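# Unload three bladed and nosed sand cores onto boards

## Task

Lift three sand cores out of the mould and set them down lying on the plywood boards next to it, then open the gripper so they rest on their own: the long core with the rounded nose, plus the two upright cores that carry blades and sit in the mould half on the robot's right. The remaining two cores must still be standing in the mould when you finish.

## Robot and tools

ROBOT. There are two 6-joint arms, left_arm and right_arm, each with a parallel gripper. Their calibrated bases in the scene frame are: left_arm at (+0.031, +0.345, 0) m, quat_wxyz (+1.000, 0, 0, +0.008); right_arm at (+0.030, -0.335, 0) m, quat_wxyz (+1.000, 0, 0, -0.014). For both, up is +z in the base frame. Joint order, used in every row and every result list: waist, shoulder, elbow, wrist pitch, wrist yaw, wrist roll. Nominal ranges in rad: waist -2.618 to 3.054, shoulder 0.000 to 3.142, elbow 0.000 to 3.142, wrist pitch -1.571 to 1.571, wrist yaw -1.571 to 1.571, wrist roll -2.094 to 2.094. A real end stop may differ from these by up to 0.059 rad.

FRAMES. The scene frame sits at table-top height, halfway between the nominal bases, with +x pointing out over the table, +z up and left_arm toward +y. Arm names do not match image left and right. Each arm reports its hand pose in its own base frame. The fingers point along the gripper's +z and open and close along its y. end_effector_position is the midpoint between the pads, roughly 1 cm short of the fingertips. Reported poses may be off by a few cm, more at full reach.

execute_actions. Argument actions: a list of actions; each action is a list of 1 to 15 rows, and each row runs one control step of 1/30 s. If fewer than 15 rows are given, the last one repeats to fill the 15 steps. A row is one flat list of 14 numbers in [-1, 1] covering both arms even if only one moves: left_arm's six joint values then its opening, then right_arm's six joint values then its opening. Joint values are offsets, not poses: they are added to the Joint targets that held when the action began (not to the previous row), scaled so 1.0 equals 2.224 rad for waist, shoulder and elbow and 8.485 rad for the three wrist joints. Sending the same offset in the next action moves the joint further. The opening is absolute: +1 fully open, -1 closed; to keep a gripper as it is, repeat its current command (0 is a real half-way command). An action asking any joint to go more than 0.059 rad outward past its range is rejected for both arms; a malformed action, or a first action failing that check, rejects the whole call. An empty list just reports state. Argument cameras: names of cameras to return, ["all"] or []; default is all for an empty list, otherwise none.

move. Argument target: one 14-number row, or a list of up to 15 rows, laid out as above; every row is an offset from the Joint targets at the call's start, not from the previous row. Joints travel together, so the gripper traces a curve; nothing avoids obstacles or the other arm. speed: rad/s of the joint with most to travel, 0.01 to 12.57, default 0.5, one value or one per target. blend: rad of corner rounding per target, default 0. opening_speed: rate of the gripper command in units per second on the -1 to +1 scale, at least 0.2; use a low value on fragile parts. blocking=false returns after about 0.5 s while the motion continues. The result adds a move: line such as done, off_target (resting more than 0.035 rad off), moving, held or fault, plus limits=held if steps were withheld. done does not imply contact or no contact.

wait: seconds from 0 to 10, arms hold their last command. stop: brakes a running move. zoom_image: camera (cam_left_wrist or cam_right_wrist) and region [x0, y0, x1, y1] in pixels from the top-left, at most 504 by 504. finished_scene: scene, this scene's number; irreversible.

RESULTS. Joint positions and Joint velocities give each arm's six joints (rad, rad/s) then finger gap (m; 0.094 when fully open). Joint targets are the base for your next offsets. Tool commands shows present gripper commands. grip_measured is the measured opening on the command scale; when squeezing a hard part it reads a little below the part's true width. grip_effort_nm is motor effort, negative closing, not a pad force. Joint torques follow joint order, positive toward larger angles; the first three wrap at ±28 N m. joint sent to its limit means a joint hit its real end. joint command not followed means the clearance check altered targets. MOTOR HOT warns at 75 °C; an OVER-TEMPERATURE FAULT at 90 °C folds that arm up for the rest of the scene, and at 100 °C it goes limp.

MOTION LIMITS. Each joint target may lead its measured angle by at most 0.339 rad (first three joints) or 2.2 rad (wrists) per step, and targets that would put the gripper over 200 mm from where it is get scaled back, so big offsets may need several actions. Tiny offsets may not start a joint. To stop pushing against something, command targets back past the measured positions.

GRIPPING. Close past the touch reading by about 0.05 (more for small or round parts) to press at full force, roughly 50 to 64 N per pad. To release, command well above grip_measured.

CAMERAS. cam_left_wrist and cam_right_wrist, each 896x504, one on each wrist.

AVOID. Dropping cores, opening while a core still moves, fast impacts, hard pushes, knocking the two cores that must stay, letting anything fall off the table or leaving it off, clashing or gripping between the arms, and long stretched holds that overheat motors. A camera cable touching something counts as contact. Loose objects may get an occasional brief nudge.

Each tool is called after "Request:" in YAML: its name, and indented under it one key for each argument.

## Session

Request:
execute_actions:
  actions: []
  cameras: ["all"]

Scene clock: 0.00 s.
left_arm: end_effector_position=(+0.3493, -0.0518, +0.2095) grip_measured=+1.000 grip_effort_nm=n/a end_effector_quat_wxyz=(+0.534, -0.007, +0.815, -0.226) | right_arm: end_effector_position=(+0.3046, +0.0783, +0.1820) grip_measured=+1.000 grip_effort_nm=n/a end_effector_quat_wxyz=(+0.477, +0.034, +0.863, +0.162)
Joint positions: left_arm=[0.059 1.017 0.578 0.071 0.424 -0.25 0.094] | right_arm=[0.21 0.854 0.562 -0.224 -0.068 0.329 0.094]
Joint velocities: within noise
Joint torques (N m): no reading
Heat: left arm: 33 °C; right arm: 34 °C.
Joint targets: left_arm=[0.059 1.010 0.587 0.072 0.427 -0.248] | right_arm=[0.210 0.847 0.574 -0.220 -0.067 0.327]
Tool commands: left_gripper/opening=+1.0 right_gripper/opening=+1.0

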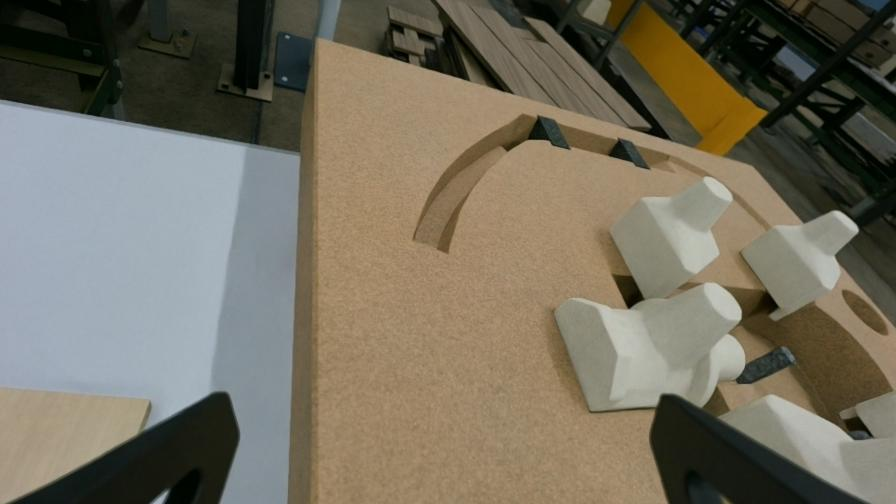

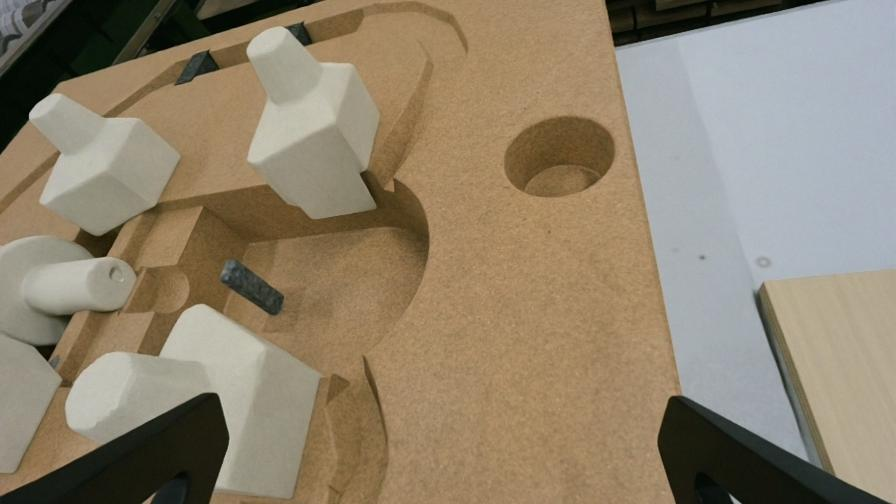

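Request:
move:
  target: [0.108,0.388,0.176,0.1042,0.1342,0.0292,1,-0.2293,0.4613,0.1817,0.1386,-0.1771,-0.0385,1]
  speed: 1.0
  cameras: ["all"]

Scene clock: 8.30 s.
left_arm: end_effector_position=(+0.4022, -0.0631, +0.2204) grip_measured=+1.000 grip_effort_nm=0.027 end_effector_quat_wxyz=(+0.577, +0.426, +0.564, -0.409) | right_arm: end_effector_position=(+0.4022, +0.0638, +0.2147) grip_measured=+1.000 grip_effort_nm=0.027 end_effector_quat_wxyz=(+0.571, -0.419, +0.570, +0.417)
Joint positions: left_arm=[0.295 1.857 0.957 0.946 1.558 -0.015 0.094] | right_arm=[-0.298 1.867 0.951 0.936 -1.563 0.017 0.094]
Joint torques (N m): left_arm=[0.38 -6.5 6.19 1.59 0.1 0.11] | right_arm=[-0.2 -7.01 7.04 1.16 -0.1 -0.22]
Heat: left arm: 35 °C; right arm: 35 °C.
Joint targets: left_arm=[0.299 1.873 0.979 0.956 1.565 -0.001] | right_arm=[-0.300 1.874 0.978 0.956 -1.570 0.000]
move: done

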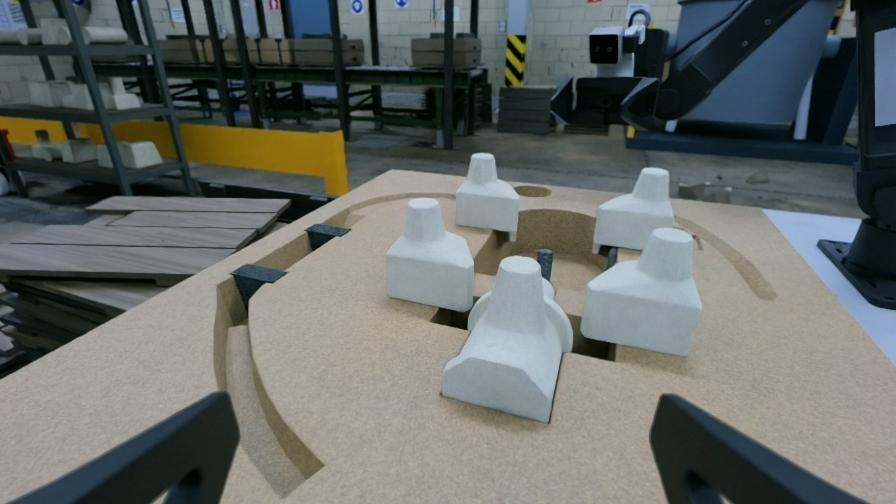

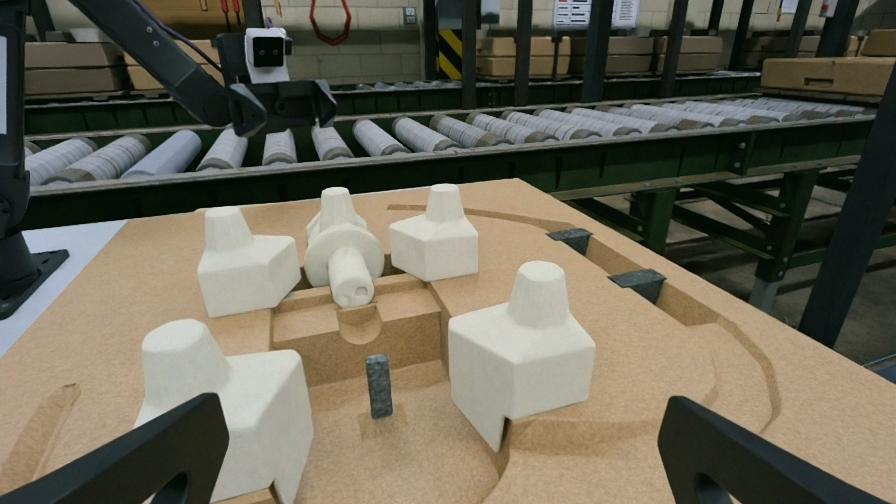

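Request:
move:
  target: [-0.3804,-0.3138,-0.1434,-0.0932,-0.1844,0,0.35,0.3894,-0.5638,-0.2689,-0.1127,0.185,0,0.3]
  speed: 1.0
  cameras: ["all"]

Scene clock: 56.07 s.
left_arm: end_effector_position=(+0.3403, -0.2050, +0.2030) grip_measured=+0.352 grip_effort_nm=-0.066 end_effector_quat_wxyz=(+0.542, +0.220, +0.795, -0.158) | right_arm: end_effector_position=(+0.2536, +0.1608, +0.2156) grip_measured=+0.303 grip_effort_nm=-0.129 end_effector_quat_wxyz=(+0.593, -0.216, +0.756, +0.174)
Joint positions: left_arm=[-0.539 1.197 0.67 0.157 0.012 -0.008 0.064] | right_arm=[0.558 0.629 0.391 -0.001 -0.006 0.006 0.061]
Joint torques (N m): left_arm=[-0.54 -5.19 4.94 2.23 -0.11 0.03] | right_arm=[0.69 -0.75 5.71 1.57 0.02 -0.1]
Heat: left arm: 37 °C; right arm: 37 °C.
Joint targets: left_arm=[-0.547 1.175 0.660 0.165 0.001 0.000] | right_arm=[0.566 0.619 0.380 0.000 0.000 0.000]
move: done

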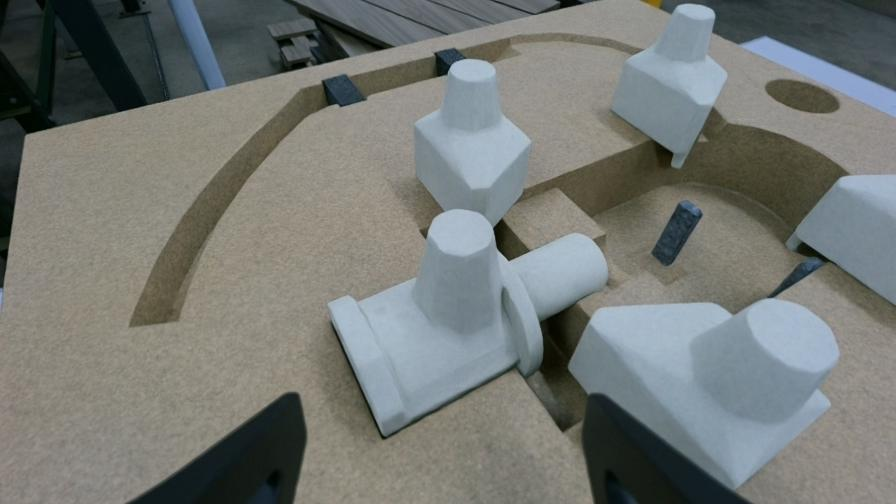

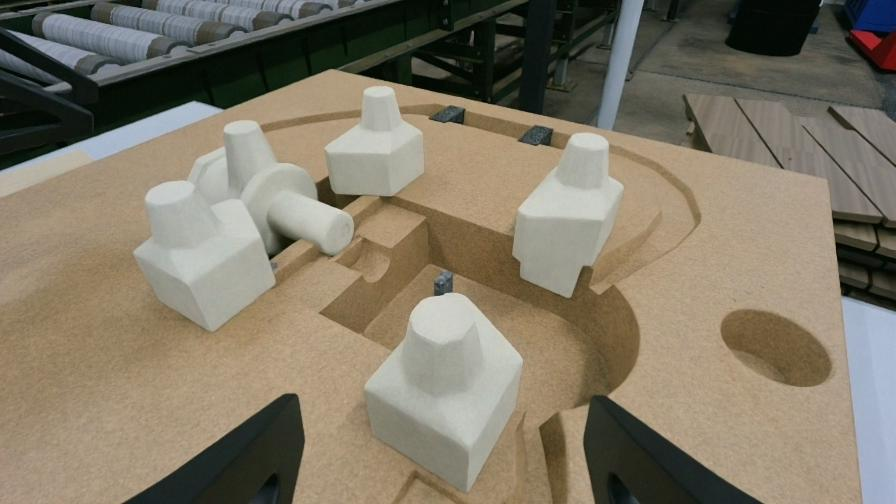

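Request:
move:
  target: [-0.0072,0.2307,0.1344,0.0249,0,0,0.35,0.0004,0.2923,0.0692,0.0534,0,0,0.3]
  speed: 0.6
  cameras: ["all"]

Scene clock: 69.67 s.
left_arm: end_effector_position=(+0.4228, -0.2623, +0.1635) grip_measured=+0.352 grip_effort_nm=-0.066 end_effector_quat_wxyz=(+0.532, +0.227, +0.801, -0.157) | right_arm: end_effector_position=(+0.3318, +0.2091, +0.1576) grip_measured=+0.303 grip_effort_nm=-0.129 end_effector_quat_wxyz=(+0.549, -0.225, +0.789, +0.160)
Joint positions: left_arm=[-0.554 1.675 0.93 0.35 0.009 -0.008 0.064] | right_arm=[0.558 1.267 0.499 0.416 -0.003 0.004 0.061]
Joint torques (N m): left_arm=[-0.61 -6.17 7.8 2.42 -0.06 0.06] | right_arm=[0.75 -3.38 8.62 1.86 0.02 -0.09]
Heat: left arm: 39 °C; right arm: 39 °C.
Joint targets: left_arm=[-0.563 1.688 0.959 0.377 0.001 0.000] | right_arm=[0.567 1.270 0.534 0.453 0.000 0.000]
move: off_target (right_arm); right_arm: the wrist pitch is farthest, 0.037 rad from its target

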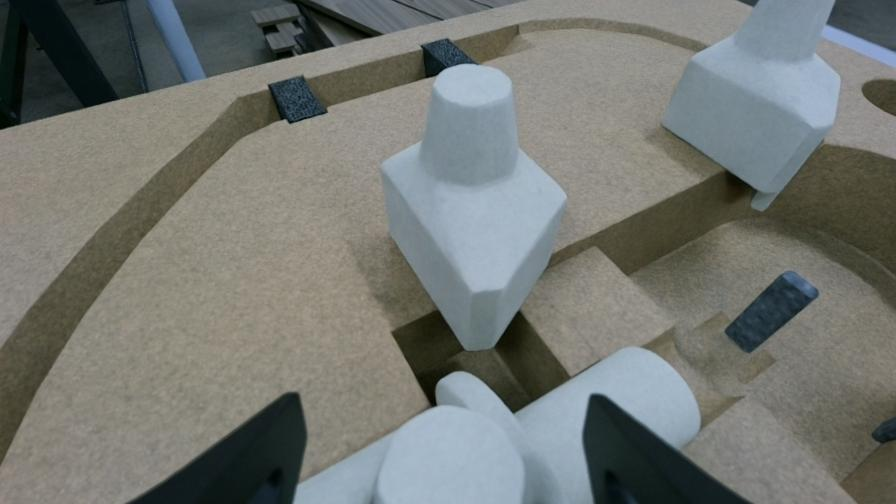

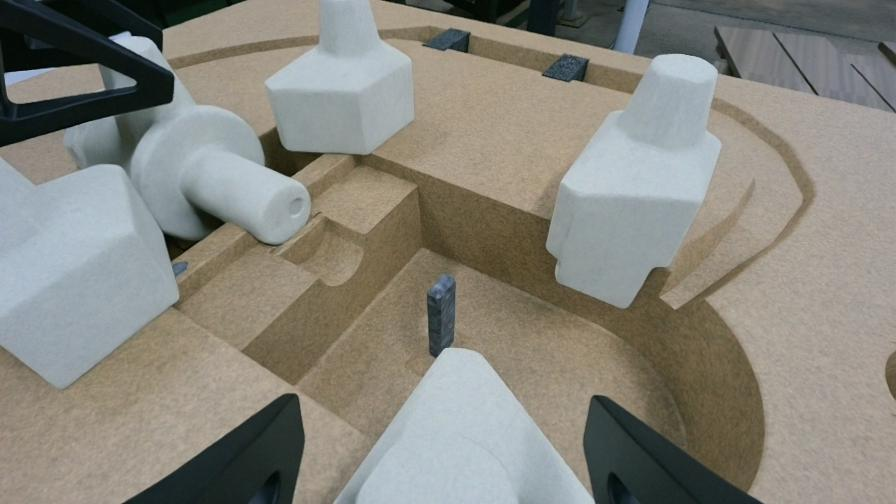

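Request:
move:
  target:
    - [0,0,0,0,0,0,-0.6,0,0,0,0,0,0,-0.55]
    - [0,-0.0652,0.0868,-0.0224,0,0,-0.6,0,-0.0567,0.0742,-0.0259,0,0,-0.55]
    - [0,-0.0751,0.1826,-0.0504,0,0,-0.6,0,-0.0814,0.1515,-0.0488,0,0,-0.55]
  speed: [0.3,0.25,0.35]
  opening_speed: 0.5
  cameras: ["all"]

Scene clock: 83.33 s.
left_arm: end_effector_position=(+0.4245, -0.2630, +0.2574) grip_measured=-0.331 grip_effort_nm=-1.004 end_effector_quat_wxyz=(+0.501, +0.232, +0.820, -0.148) | right_arm: end_effector_position=(+0.3297, +0.2085, +0.2504) grip_measured=-0.321 grip_effort_nm=-1.004 end_effector_quat_wxyz=(+0.545, -0.227, +0.791, +0.159)
Joint positions: left_arm=[-0.554 1.594 1.304 -0.181 0.007 -0.007 0.031] | right_arm=[0.56 1.125 0.812 -0.05 -0.003 0.004 0.032]
Joint torques (N m): left_arm=[-0.51 -12.45 11.08 3.51 -0.03 0.02] | right_arm=[0.62 -6.09 11.14 2.34 0.01 -0.09]
Heat: left arm: 40 °C; right arm: 41 °C.
Joint targets: left_arm=[-0.563 1.521 1.365 -0.051 0.001 0.000] | right_arm=[0.567 1.088 0.871 0.039 0.000 0.000]
move: off_target (left_arm, right_arm); left_arm: the wrist pitch is farthest, 0.130 rad from its target; right_arm: the wrist pitch is farthest, 0.089 rad from its target

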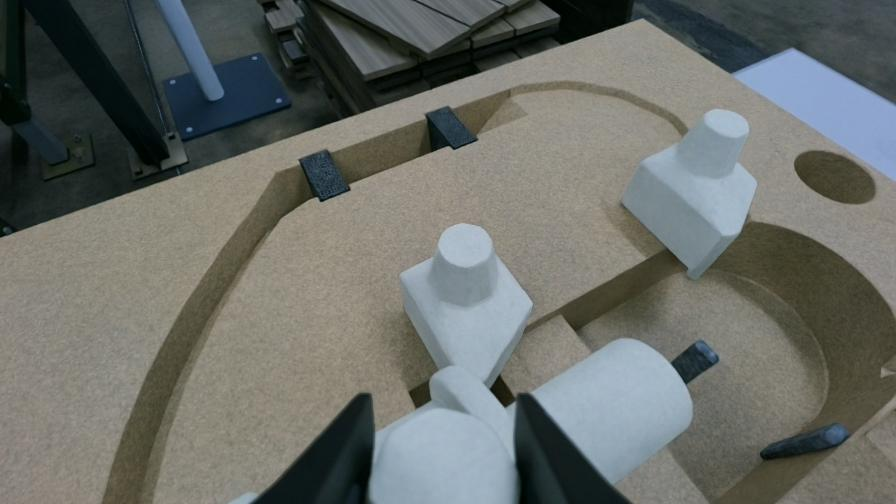

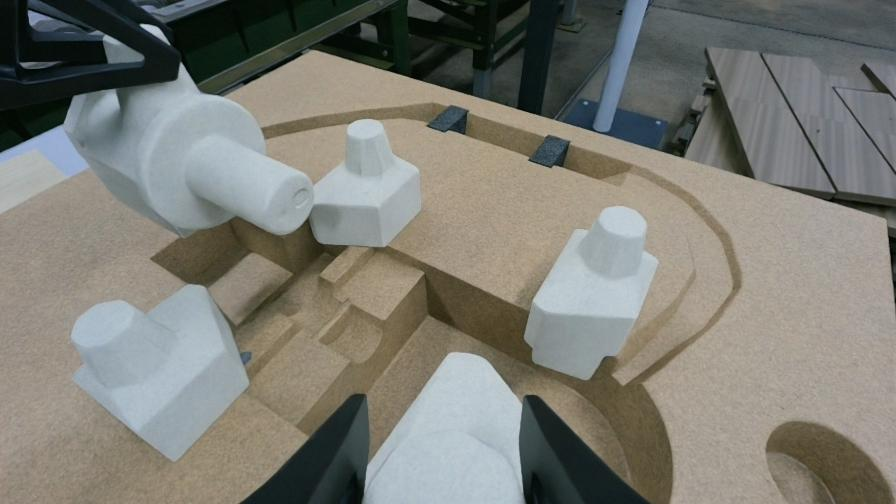

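Request:
move:
  target:
    - [0.2082,-0.1398,-0.1214,0.0013,0,0,-0.6,-0.21,-0.0261,-0.0769,0.0166,0,0,-0.55]
    - [0.4303,-0.3107,-0.308,0,0,0,-0.6,-0.4141,-0.0531,-0.1668,0.0367,0,0,-0.55]
    - [0.4303,-0.3008,-0.4699,0.0461,0,0,-0.6,-0.4141,0.1403,-0.2959,0.1333,0,0,-0.55]
  speed: [0.7,0.6,0.4]
  blend: [0.1,0.05,0]
  cameras: ["all"]

Scene clock: 115.23 s.
left_arm: end_effector_position=(+0.2940, +0.1228, +0.1436) grip_measured=-0.331 grip_effort_nm=-0.994 end_effector_quat_wxyz=(+0.545, -0.165, +0.815, +0.108) | right_arm: end_effector_position=(+0.3445, -0.1258, +0.1326) grip_measured=-0.321 grip_effort_nm=-1.009 end_effector_quat_wxyz=(+0.639, +0.136, +0.749, -0.114)
Joint positions: left_arm=[0.389 0.874 0.301 0.181 -0.006 -0.006 0.031] | right_arm=[-0.35 1.409 0.205 1.046 0.007 0.004 0.032]
Joint torques (N m): left_arm=[0.44 -2.69 7.28 3.89 0.11 0] | right_arm=[-0.39 -4.01 5 2.71 -0.08 -0.08]
Heat: left arm: 54 °C; right arm: 50 °C.
Joint targets: left_arm=[0.394 0.852 0.320 0.340 0.001 -0.001] | right_arm=[-0.354 1.401 0.213 1.170 0.000 0.000]
move: off_target (left_arm, right_arm); left_arm: the wrist pitch is farthest, 0.160 rad from its target; right_arm: the wrist pitch is farthest, 0.124 rad from its target

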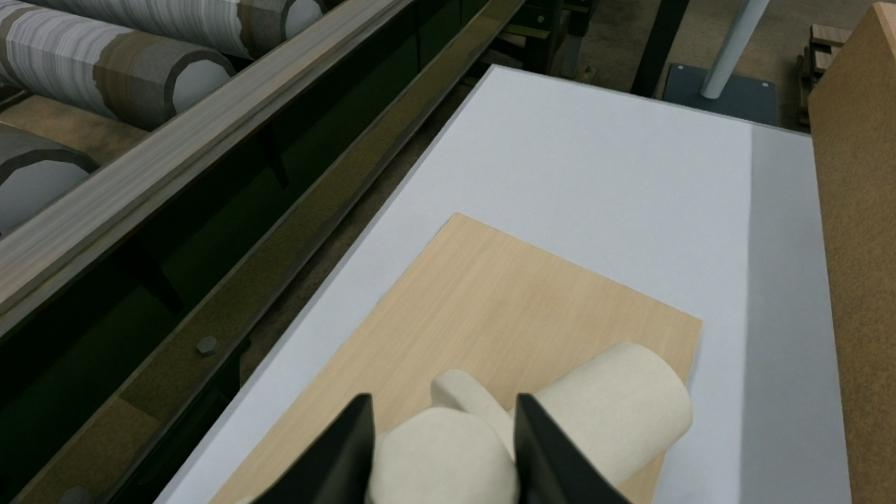

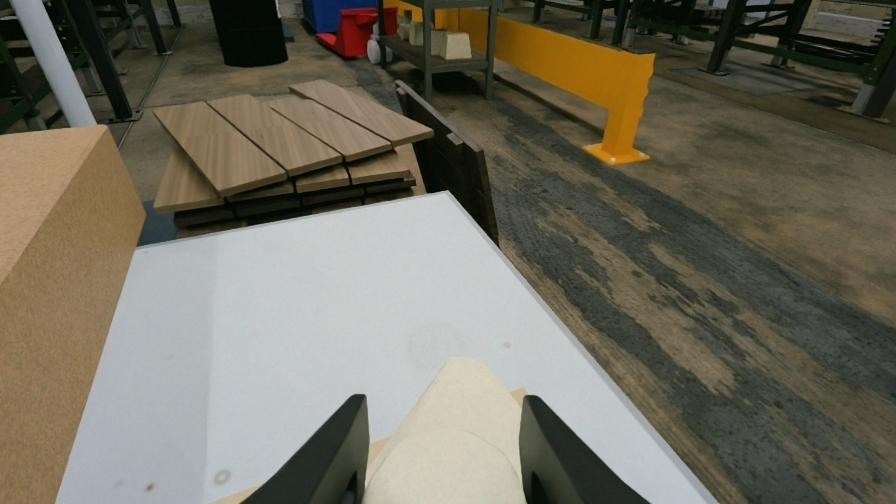

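Request:
move:
  target: [0,0.0022,-0.0315,0.0092,0,0,-0.6,0,0.0647,-0.0094,0.0194,0,0,-0.55]
  speed: 0.13
  cameras: ["all"]

Scene clock: 129.73 s.
left_arm: end_effector_position=(+0.2893, +0.1209, +0.1302) grip_measured=-0.331 grip_effort_nm=-1.009 end_effector_quat_wxyz=(+0.549, -0.164, +0.812, +0.109) | right_arm: end_effector_position=(+0.3474, -0.1268, +0.1192) grip_measured=-0.321 grip_effort_nm=-1.004 end_effector_quat_wxyz=(+0.643, +0.135, +0.745, -0.115)
Joint positions: left_arm=[0.389 0.874 0.234 0.258 -0.006 -0.006 0.031] | right_arm=[-0.35 1.55 0.187 1.216 0.007 0.003 0.032]
Joint torques (N m): left_arm=[0.46 -2.15 6.87 3.91 0.1 0.01] | right_arm=[-0.39 -4.27 4.01 2.65 -0.07 -0.07]
Heat: left arm: 63 °C; right arm: 54 °C.
Joint targets: left_arm=[0.394 0.857 0.250 0.418 0.001 -0.001] | right_arm=[-0.354 1.544 0.192 1.335 0.000 0.000]
move: off_target (left_arm, right_arm); left_arm: the wrist pitch is farthest, 0.160 rad from its target; right_arm: the wrist pitch is farthest, 0.118 rad from its target

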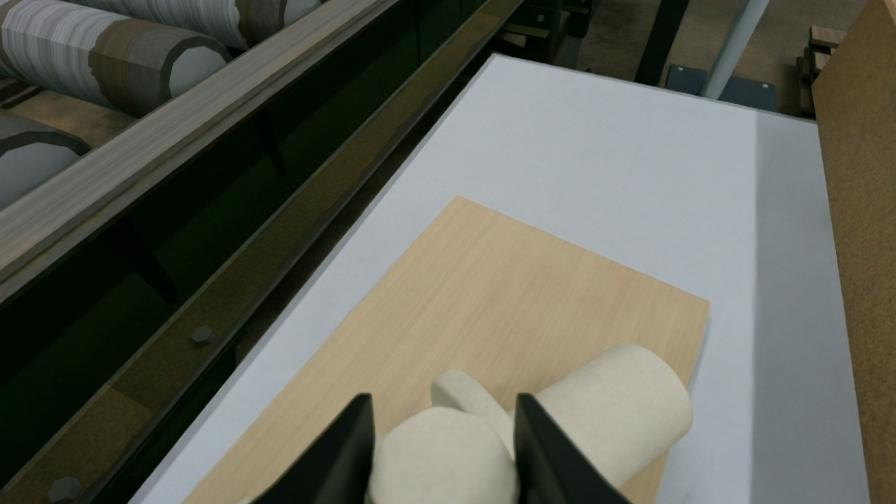

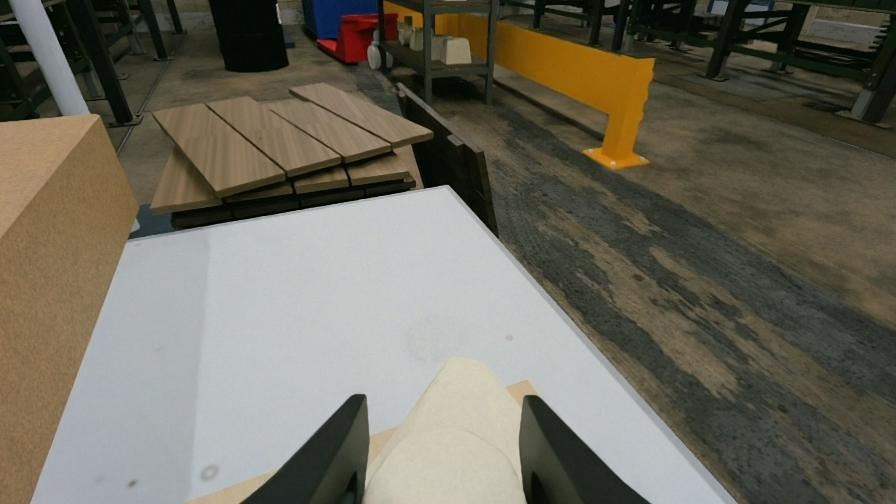

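Request:
move:
  target: [0,0.0005,-0.0202,0.0055,0,0,-0.6,0,0.04,-0.0058,0.0122,0,0,-0.55]
  speed: 0.1
  cameras: []

Scene clock: 134.40 s.
left_arm: end_effector_position=(+0.2887, +0.1206, +0.1300) grip_measured=-0.331 grip_effort_nm=-1.004 end_effector_quat_wxyz=(+0.564, -0.162, +0.802, +0.112) | right_arm: end_effector_position=(+0.3488, -0.1274, +0.1177) grip_measured=-0.321 grip_effort_nm=-1.004 end_effector_quat_wxyz=(+0.656, +0.131, +0.734, -0.119)
Joint positions: left_arm=[0.389 0.874 0.195 0.334 -0.006 -0.006 0.031] | right_arm=[-0.35 1.634 0.178 1.344 0.007 -0.001 0.032]
Joint torques (N m): left_arm=[0.47 -2.07 6.24 3.62 0.11 -0.02] | right_arm=[-0.38 -4.22 3.33 2.45 -0.08 -0.03]
Heat: left arm: 63 °C; right arm: 54 °C.
Joint targets: left_arm=[0.394 0.858 0.205 0.465 0.001 -0.001] | right_arm=[-0.354 1.633 0.179 1.438 0.000 0.000]
move: off_target (left_arm, right_arm); left_arm: the wrist pitch is farthest, 0.131 rad from its target; right_arm: the wrist pitch is farthest, 0.094 rad from its target
No camera images: "cameras" was empty.

Request:
move:
  target:
    - [0,0,0,-0.0118,0,0,-0.6,0,0,0,-0.0071,0,0,-0.55]
    - [0,0,0,-0.0118,0,0,-0.12,0,0,0,-0.0071,0,0,-0.1]
    - [0,0,0,-0.0118,0,0,0.3,0,0,0,-0.0071,0,0,0.3]
    - [0,-0.0058,0.0562,-0.0253,0,0,0.3,0,-0.1048,0.0153,-0.0316,0,0,0.3]
    - [0,-0.0171,0.1709,-0.053,0,0,0.3,0,-0.2981,0.1443,-0.1282,0,0,0.3]
  speed: [0.15,0.3,0.3,0.25,0.6]
  opening_speed: 0.3
  cameras: ["all"]

Scene clock: 152.27 s.
left_arm: end_effector_position=(+0.3088, +0.1289, +0.2386) grip_measured=+0.298 grip_effort_nm=0.125 end_effector_quat_wxyz=(+0.594, -0.157, +0.780, +0.118) | right_arm: end_effector_position=(+0.3400, -0.1230, +0.2284) grip_measured=+0.297 grip_effort_nm=0.183 end_effector_quat_wxyz=(+0.635, +0.132, +0.753, -0.113)
Joint positions: left_arm=[0.389 0.836 0.558 0.008 -0.006 -0.004 0.061] | right_arm=[-0.35 0.983 0.469 0.345 0 -0.004 0.061]
Joint torques (N m): left_arm=[0.36 -2.32 8.23 2.27 0.1 -0.02] | right_arm=[-0.38 -2.99 8.77 1.57 -0.02 0]
Heat: left arm: 60 °C; right arm: 51 °C.
Joint targets: left_arm=[0.394 0.820 0.585 0.015 0.001 -0.001] | right_arm=[-0.354 0.970 0.500 0.350 0.000 0.000]
move: done; target 2's new numbers were sent with left_arm's wrist pitch 0.039 rad from that target

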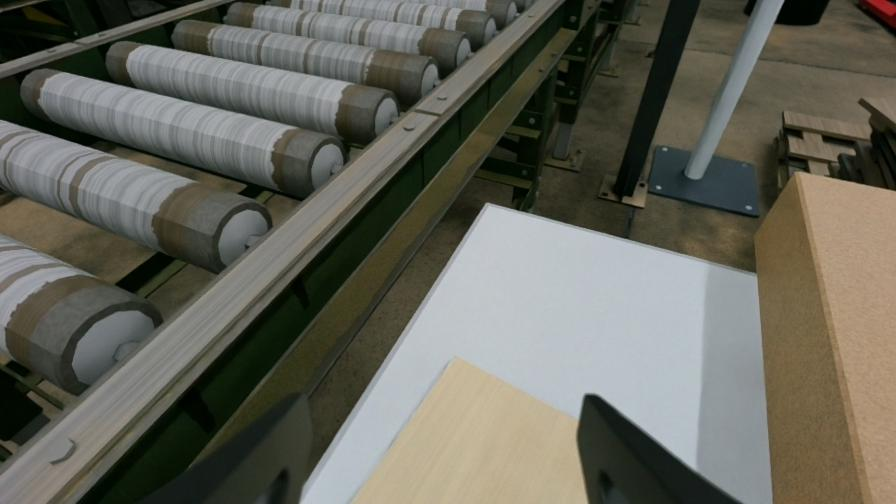

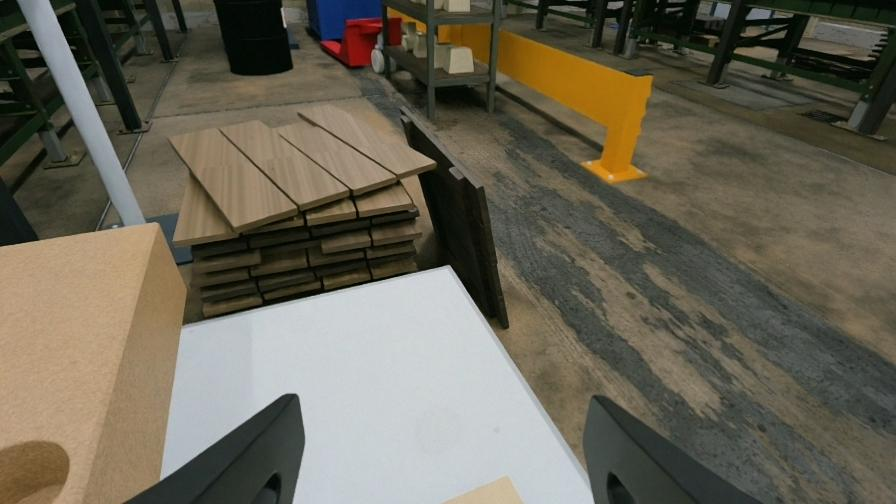

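Request:
move:
  target:
    - [0,0,0,0,0,0,0.3,0.3327,0.2271,0.1664,-0.0153,0,0,0.3]
    - [0,0,0,0,0,0,0.3,0.3327,0.411,0.3161,-0.0007,0,0,0.3]
  speed: [0.8,0.5]
  cameras: ["all"]

Scene clock: 162.77 s.
left_arm: end_effector_position=(+0.3087, +0.1289, +0.2384) grip_measured=+0.298 grip_effort_nm=0.120 end_effector_quat_wxyz=(+0.594, -0.157, +0.780, +0.118) | right_arm: end_effector_position=(+0.5120, +0.2098, +0.1591) grip_measured=+0.297 grip_effort_nm=0.178 end_effector_quat_wxyz=(+0.542, -0.162, +0.818, +0.105)
Joint positions: left_arm=[0.389 0.836 0.558 0.007 -0.006 -0.004 0.061] | right_arm=[0.387 1.877 1.167 0.309 0.001 -0.004 0.061]
Joint torques (N m): left_arm=[0.5 -2.25 8.24 2.3 0.13 -0.01] | right_arm=[-0.02 -8.05 8.79 1.84 -0.03 0]
Heat: left arm: 57 °C; right arm: 49 °C.
Joint targets: left_arm=[0.394 0.820 0.585 0.015 0.001 -0.001] | right_arm=[0.386 1.885 1.203 0.344 0.000 0.000]
move: off_target (right_arm); right_arm: the elbow is farthest, 0.036 rad from its target

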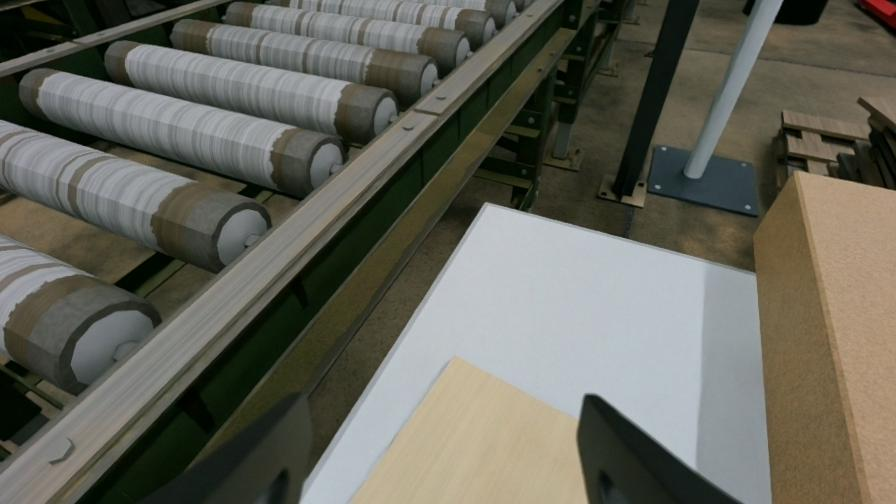

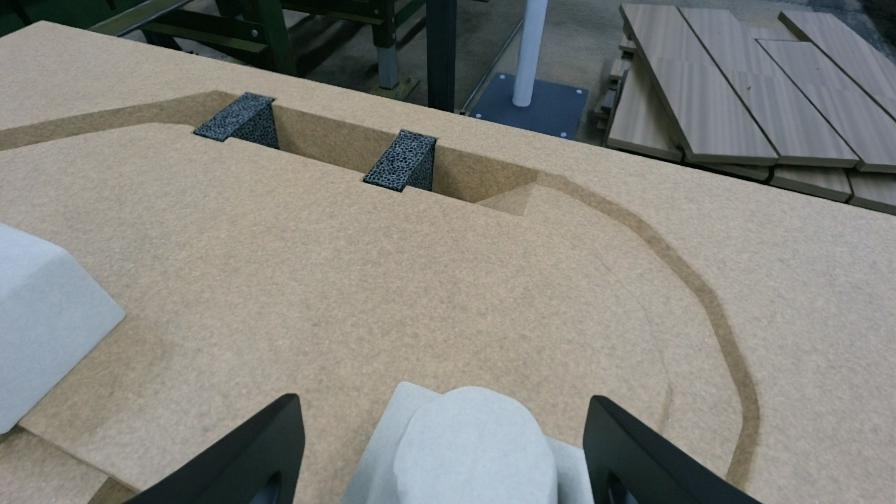

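Request:
move:
  target:
    - [0,0,0,0,0,0,0.3,-0.008,0,0,0,0,0,0.3]
    - [0,0,0,0,0,0,0.3,-0.008,0,0,0,0,0,-0.55]
    - [0,0,0,0,0,0,0.3,-0.008,-0.0468,0.0661,-0.0165,0,0,-0.55]
    - [0,0,0,0,0,0,0.3,-0.008,-0.0576,0.1421,-0.0391,0,0,-0.55]
  speed: [0.2,0.3,0.25,0.35]
  opening_speed: 0.5
  cameras: ["all"]

Scene clock: 182.43 s.
left_arm: end_effector_position=(+0.3087, +0.1289, +0.2384) grip_measured=+0.298 grip_effort_nm=0.120 end_effector_quat_wxyz=(+0.594, -0.157, +0.780, +0.118) | right_arm: end_effector_position=(+0.5231, +0.2073, +0.2518) grip_measured=-0.279 grip_effort_nm=-1.004 end_effector_quat_wxyz=(+0.543, -0.158, +0.819, +0.103)
Joint positions: left_arm=[0.389 0.836 0.558 0.007 -0.006 -0.004 0.061] | right_arm=[0.374 1.811 1.467 -0.055 -0.003 -0.004 0.034]
Joint torques (N m): left_arm=[0.39 -2.25 8.38 2.28 0.09 -0.03] | right_arm=[-0.54 -13.15 10.67 2.13 0.03 0]
Heat: left arm: 55 °C; right arm: 50 °C.
Joint targets: left_arm=[0.394 0.820 0.585 0.015 0.001 -0.001] | right_arm=[0.368 1.757 1.519 0.013 0.000 0.000]
move: off_target (right_arm); target 2's new numbers were sent with right_arm's elbow 0.036 rad from that target; right_arm: the wrist pitch is farthest, 0.068 rad from its target

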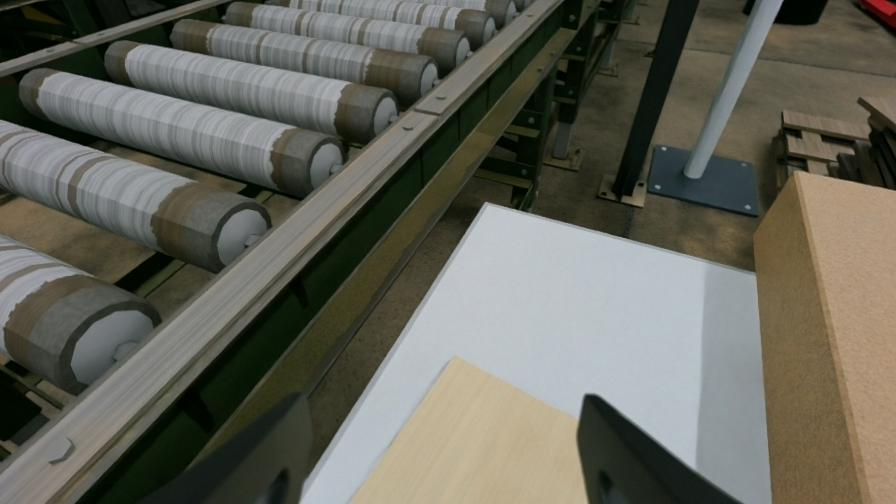

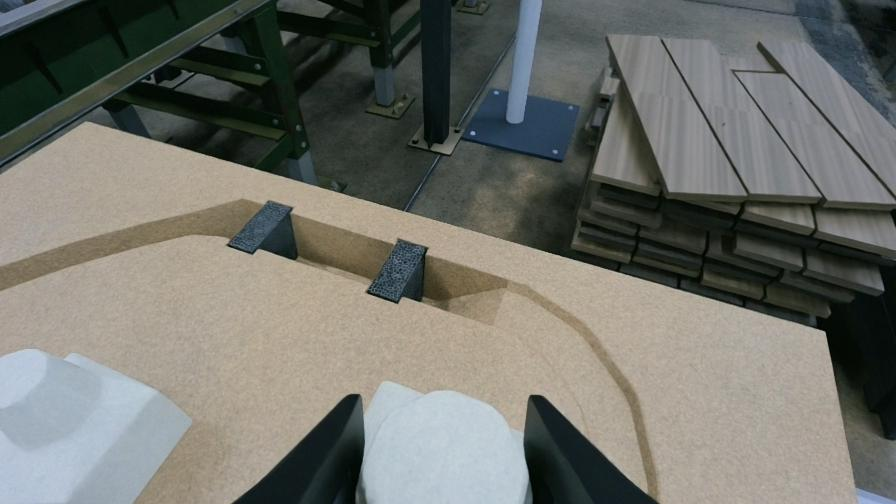

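Request:
move:
  target:
    - [0,-0.08,-0.008,-0.036,0,0,0.3,-0.107,-0.2738,-0.2464,-0.009,0,0,-0.55]
    - [0,-0.1664,-0.0157,-0.0725,0,0,0.3,-0.3651,-0.4128,-0.3237,-0.0652,0,0,-0.55]
    - [0,-0.1664,-0.0157,-0.0725,0,0,0.3,-0.3651,-0.4027,-0.4852,-0.0187,0,0,-0.55]
  speed: [0.7,0.6,0.35]
  blend: [0.1,0.05,0]
  cameras: ["all"]

Scene clock: 191.40 s.
left_arm: end_effector_position=(+0.2207, +0.0927, +0.1989) grip_measured=+0.298 grip_effort_nm=0.120 end_effector_quat_wxyz=(+0.498, -0.170, +0.845, +0.100) | right_arm: end_effector_position=(+0.2653, -0.1236, +0.1180) grip_measured=-0.280 grip_effort_nm=-1.004 end_effector_quat_wxyz=(+0.427, +0.194, +0.878, -0.097)
Joint positions: left_arm=[0.389 0.463 0.558 -0.601 -0.006 -0.004 0.061] | right_arm=[-0.437 0.869 0.433 -0.228 0.003 -0.004 0.034]
Joint torques (N m): left_arm=[0.43 0.28 4.92 2.09 0.08 -0.03] | right_arm=[-0.57 -1.7 6.68 2.07 -0.04 0]
Heat: left arm: 54 °C; right arm: 51 °C.
Joint targets: left_arm=[0.394 0.450 0.550 -0.600 0.001 -0.001] | right_arm=[-0.444 0.861 0.440 -0.146 0.000 0.000]
move: off_target (right_arm); right_arm: the wrist pitch is farthest, 0.082 rad from its target

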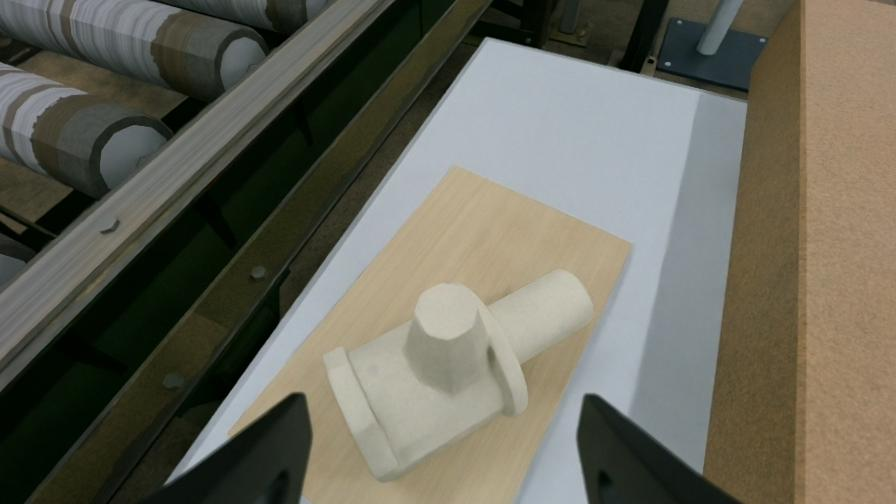

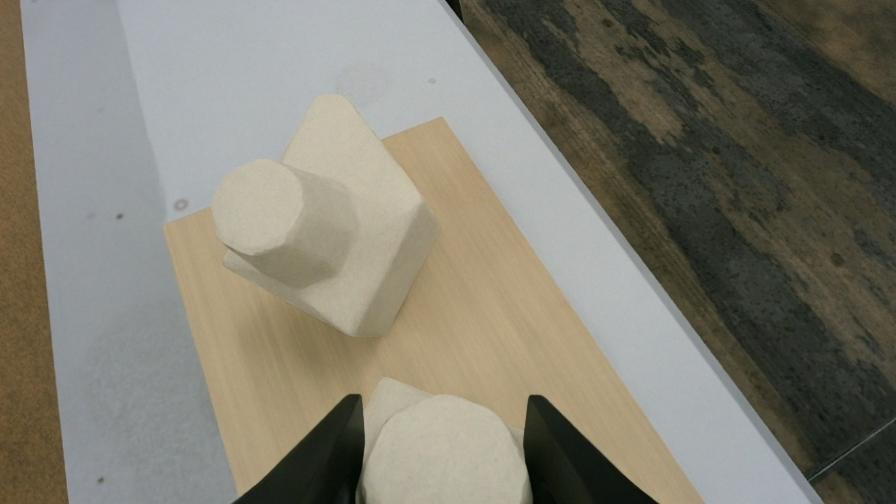

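Request:
move:
  target: [0,0,0,0,0,0,0.3,0,0.0036,-0.0472,0.0134,0,0,-0.55]
  speed: 0.12
  cameras: ["cam_right_wrist"]

Scene clock: 195.87 s.
left_arm: end_effector_position=(+0.2207, +0.0927, +0.1989) grip_measured=+0.298 grip_effort_nm=0.125 end_effector_quat_wxyz=(+0.498, -0.170, +0.845, +0.100) | right_arm: end_effector_position=(+0.2643, -0.1231, +0.1002) grip_measured=-0.280 grip_effort_nm=-1.004 end_effector_quat_wxyz=(+0.440, +0.193, +0.871, -0.100)
Joint positions: left_arm=[0.389 0.463 0.558 -0.601 -0.006 -0.004 0.061] | right_arm=[-0.437 0.872 0.338 -0.101 0.003 -0.004 0.034]
Joint torques (N m): left_arm=[0.46 0.4 4.98 2.08 0.11 -0.02] | right_arm=[-0.55 -1.24 5.98 2 -0.05 0]
Heat: left arm: 54 °C; right arm: 52 °C.
Joint targets: left_arm=[0.394 0.450 0.550 -0.600 0.001 -0.001] | right_arm=[-0.444 0.869 0.335 -0.032 0.000 0.000]
move: off_target (right_arm); right_arm: the wrist pitch is farthest, 0.069 rad from its target
Images, in order (width x height): cam_right_wrist 896x504.

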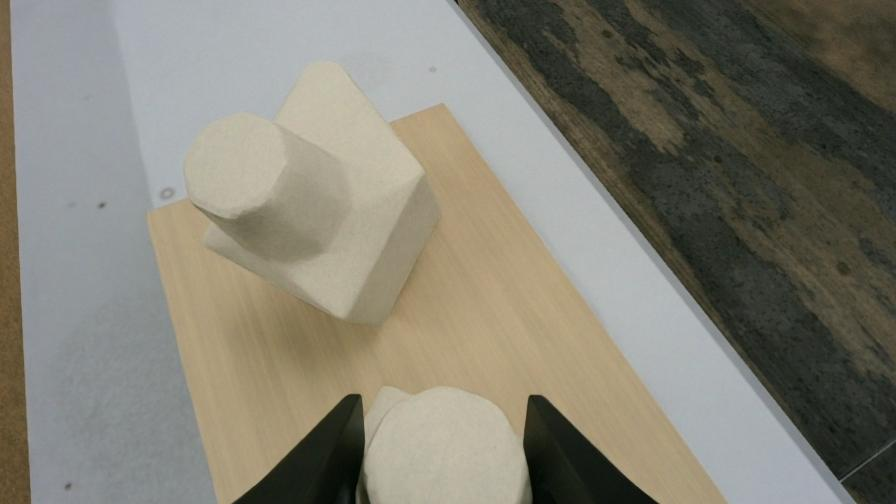

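Request:
move:
  target: [0,0,0,0,0,0,0.3,0,0.001,-0.0126,0.0026,0,0,-0.55]
  speed: 0.1

Scene clock: 198.50 s.
left_arm: end_effector_position=(+0.2207, +0.0927, +0.1989) grip_measured=+0.298 grip_effort_nm=0.125 end_effector_quat_wxyz=(+0.498, -0.170, +0.845, +0.100) | right_arm: end_effector_position=(+0.2655, -0.1237, +0.0991) grip_measured=-0.280 grip_effort_nm=-1.004 end_effector_quat_wxyz=(+0.448, +0.192, +0.867, -0.102)
Joint positions: left_arm=[0.389 0.463 0.558 -0.601 -0.006 -0.004 0.061] | right_arm=[-0.437 0.872 0.316 -0.06 0.003 -0.004 0.034]
Joint torques (N m): left_arm=[0.4 0.36 4.89 2.08 0.1 -0.03] | right_arm=[-0.57 -1.05 5.39 1.82 -0.05 0.01]
Heat: left arm: 53 °C; right arm: 51 °C.
Joint targets: left_arm=[0.394 0.450 0.550 -0.600 0.001 -0.001] | right_arm=[-0.444 0.871 0.307 -0.011 0.000 0.000]
move: off_target (right_arm); right_arm: the wrist pitch is farthest, 0.050 rad from its target

Request:
move:
  target:
    - [0,0,0,0,0,0,0.3,0,0,0,-0.0047,0,0,-0.55]
    - [0,0,0,0,0,0,0.3,0,0,0,-0.0047,0,0,-0.08]
    - [0,0,0,0,0,0,0.3,0,0,0,-0.0047,0,0,0.25]
    - [0,0,0,0,0,0,0.3,0,-0.002,0.054,-0.0145,0,0,0.25]
    - [0,0,0,0,0,0,0.3,0,-0.018,0.18,-0.0436,0,0,0.25]
  speed: [0.15,0.3,0.3,0.2,0.5]
  opening_speed: 0.3
  cameras: ["all"]

Scene clock: 208.77 s.
left_arm: end_effector_position=(+0.2207, +0.0927, +0.1989) grip_measured=+0.298 grip_effort_nm=0.115 end_effector_quat_wxyz=(+0.498, -0.170, +0.845, +0.100) | right_arm: end_effector_position=(+0.2798, -0.1304, +0.2079) grip_measured=+0.247 grip_effort_nm=0.178 end_effector_quat_wxyz=(+0.482, +0.188, +0.849, -0.109)
Joint positions: left_arm=[0.389 0.463 0.558 -0.601 -0.006 -0.004 0.061] | right_arm=[-0.437 0.84 0.68 -0.377 0.003 -0.004 0.059]
Joint torques (N m): left_arm=[0.39 0.27 5.03 2.09 0.08 0] | right_arm=[-0.57 -1.74 8.53 1.41 -0.04 0]
Heat: left arm: 53 °C; right arm: 50 °C.
Joint targets: left_arm=[0.394 0.450 0.550 -0.600 0.001 -0.001] | right_arm=[-0.444 0.831 0.707 -0.380 0.000 0.000]
move: done

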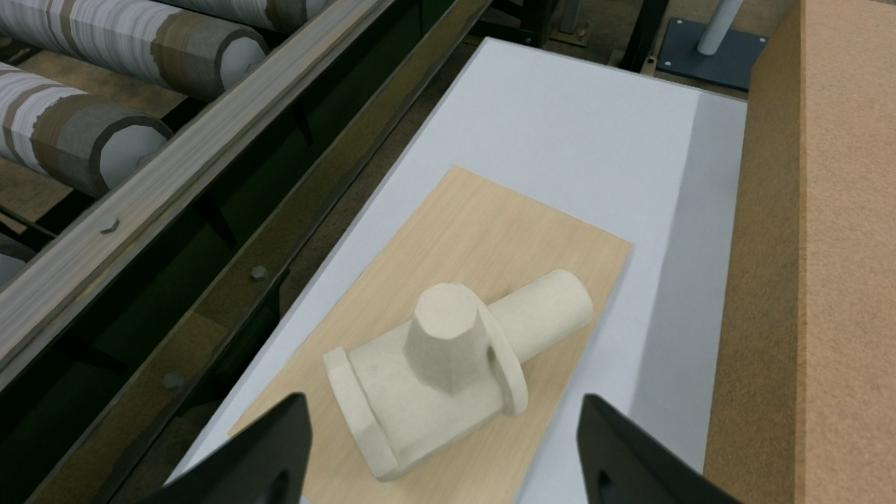

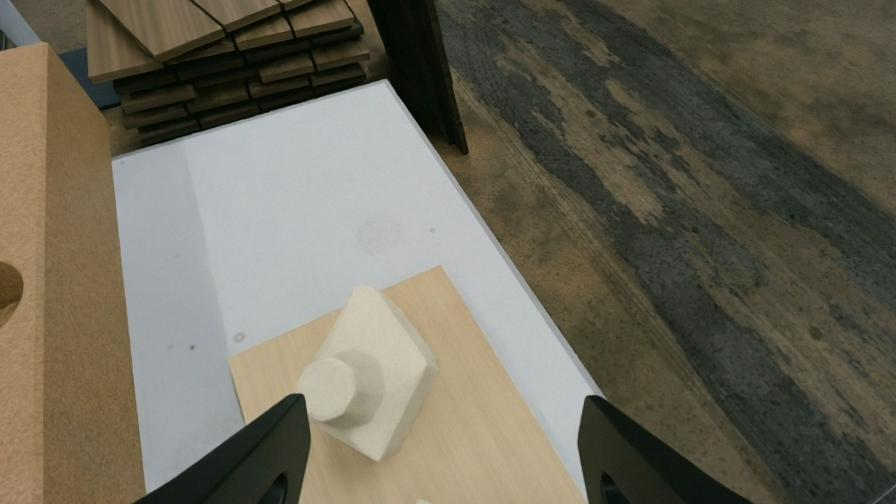

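Request:
move:
  target: [0,0,0,0,0,0,0.3,0,-0.171,-0.0706,-0.0259,0,0,0.25]
  speed: 0.7
  cameras: ["all"]

Scene clock: 212.70 s.
left_arm: end_effector_position=(+0.2207, +0.0927, +0.1989) grip_measured=+0.298 grip_effort_nm=0.120 end_effector_quat_wxyz=(+0.498, -0.170, +0.845, +0.100) | right_arm: end_effector_position=(+0.2175, -0.1013, +0.2021) grip_measured=+0.247 grip_effort_nm=0.178 end_effector_quat_wxyz=(+0.500, +0.186, +0.838, -0.114)
Joint positions: left_arm=[0.389 0.463 0.558 -0.601 -0.006 -0.004 0.061] | right_arm=[-0.437 0.46 0.561 -0.595 0.003 -0.004 0.059]
Joint torques (N m): left_arm=[0.49 0.35 4.93 2.1 0.11 -0.02] | right_arm=[-0.55 0.47 5.23 1.41 -0.04 0]
Heat: left arm: 53 °C; right arm: 49 °C.
Joint targets: left_arm=[0.394 0.450 0.550 -0.600 0.001 -0.001] | right_arm=[-0.444 0.451 0.550 -0.600 0.000 0.000]
move: done

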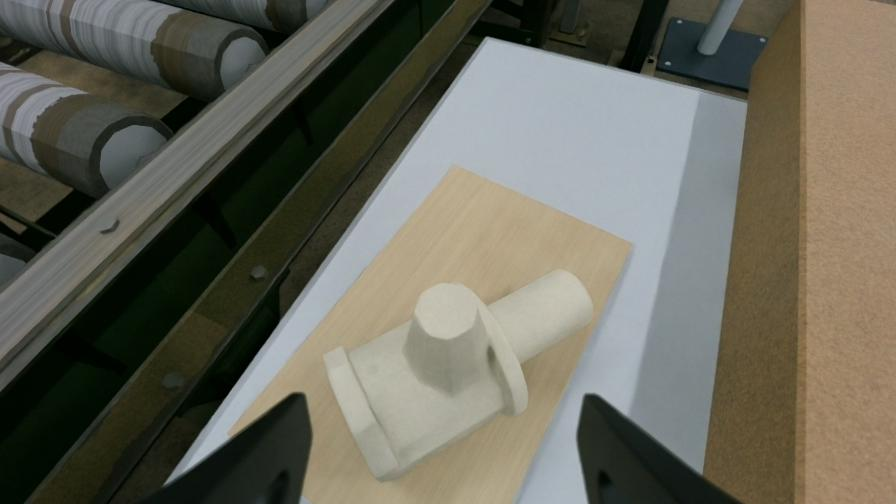

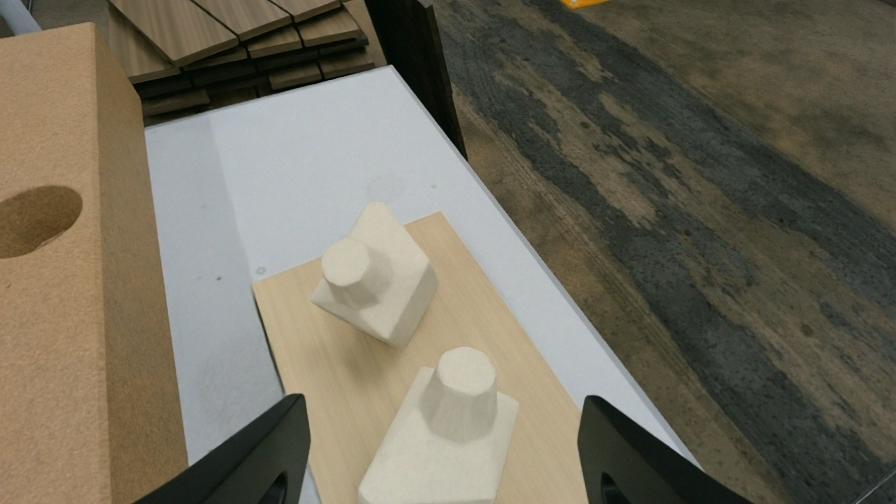

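Request:
finished_scene:
  scene: 2

The scene is finished: the task was done.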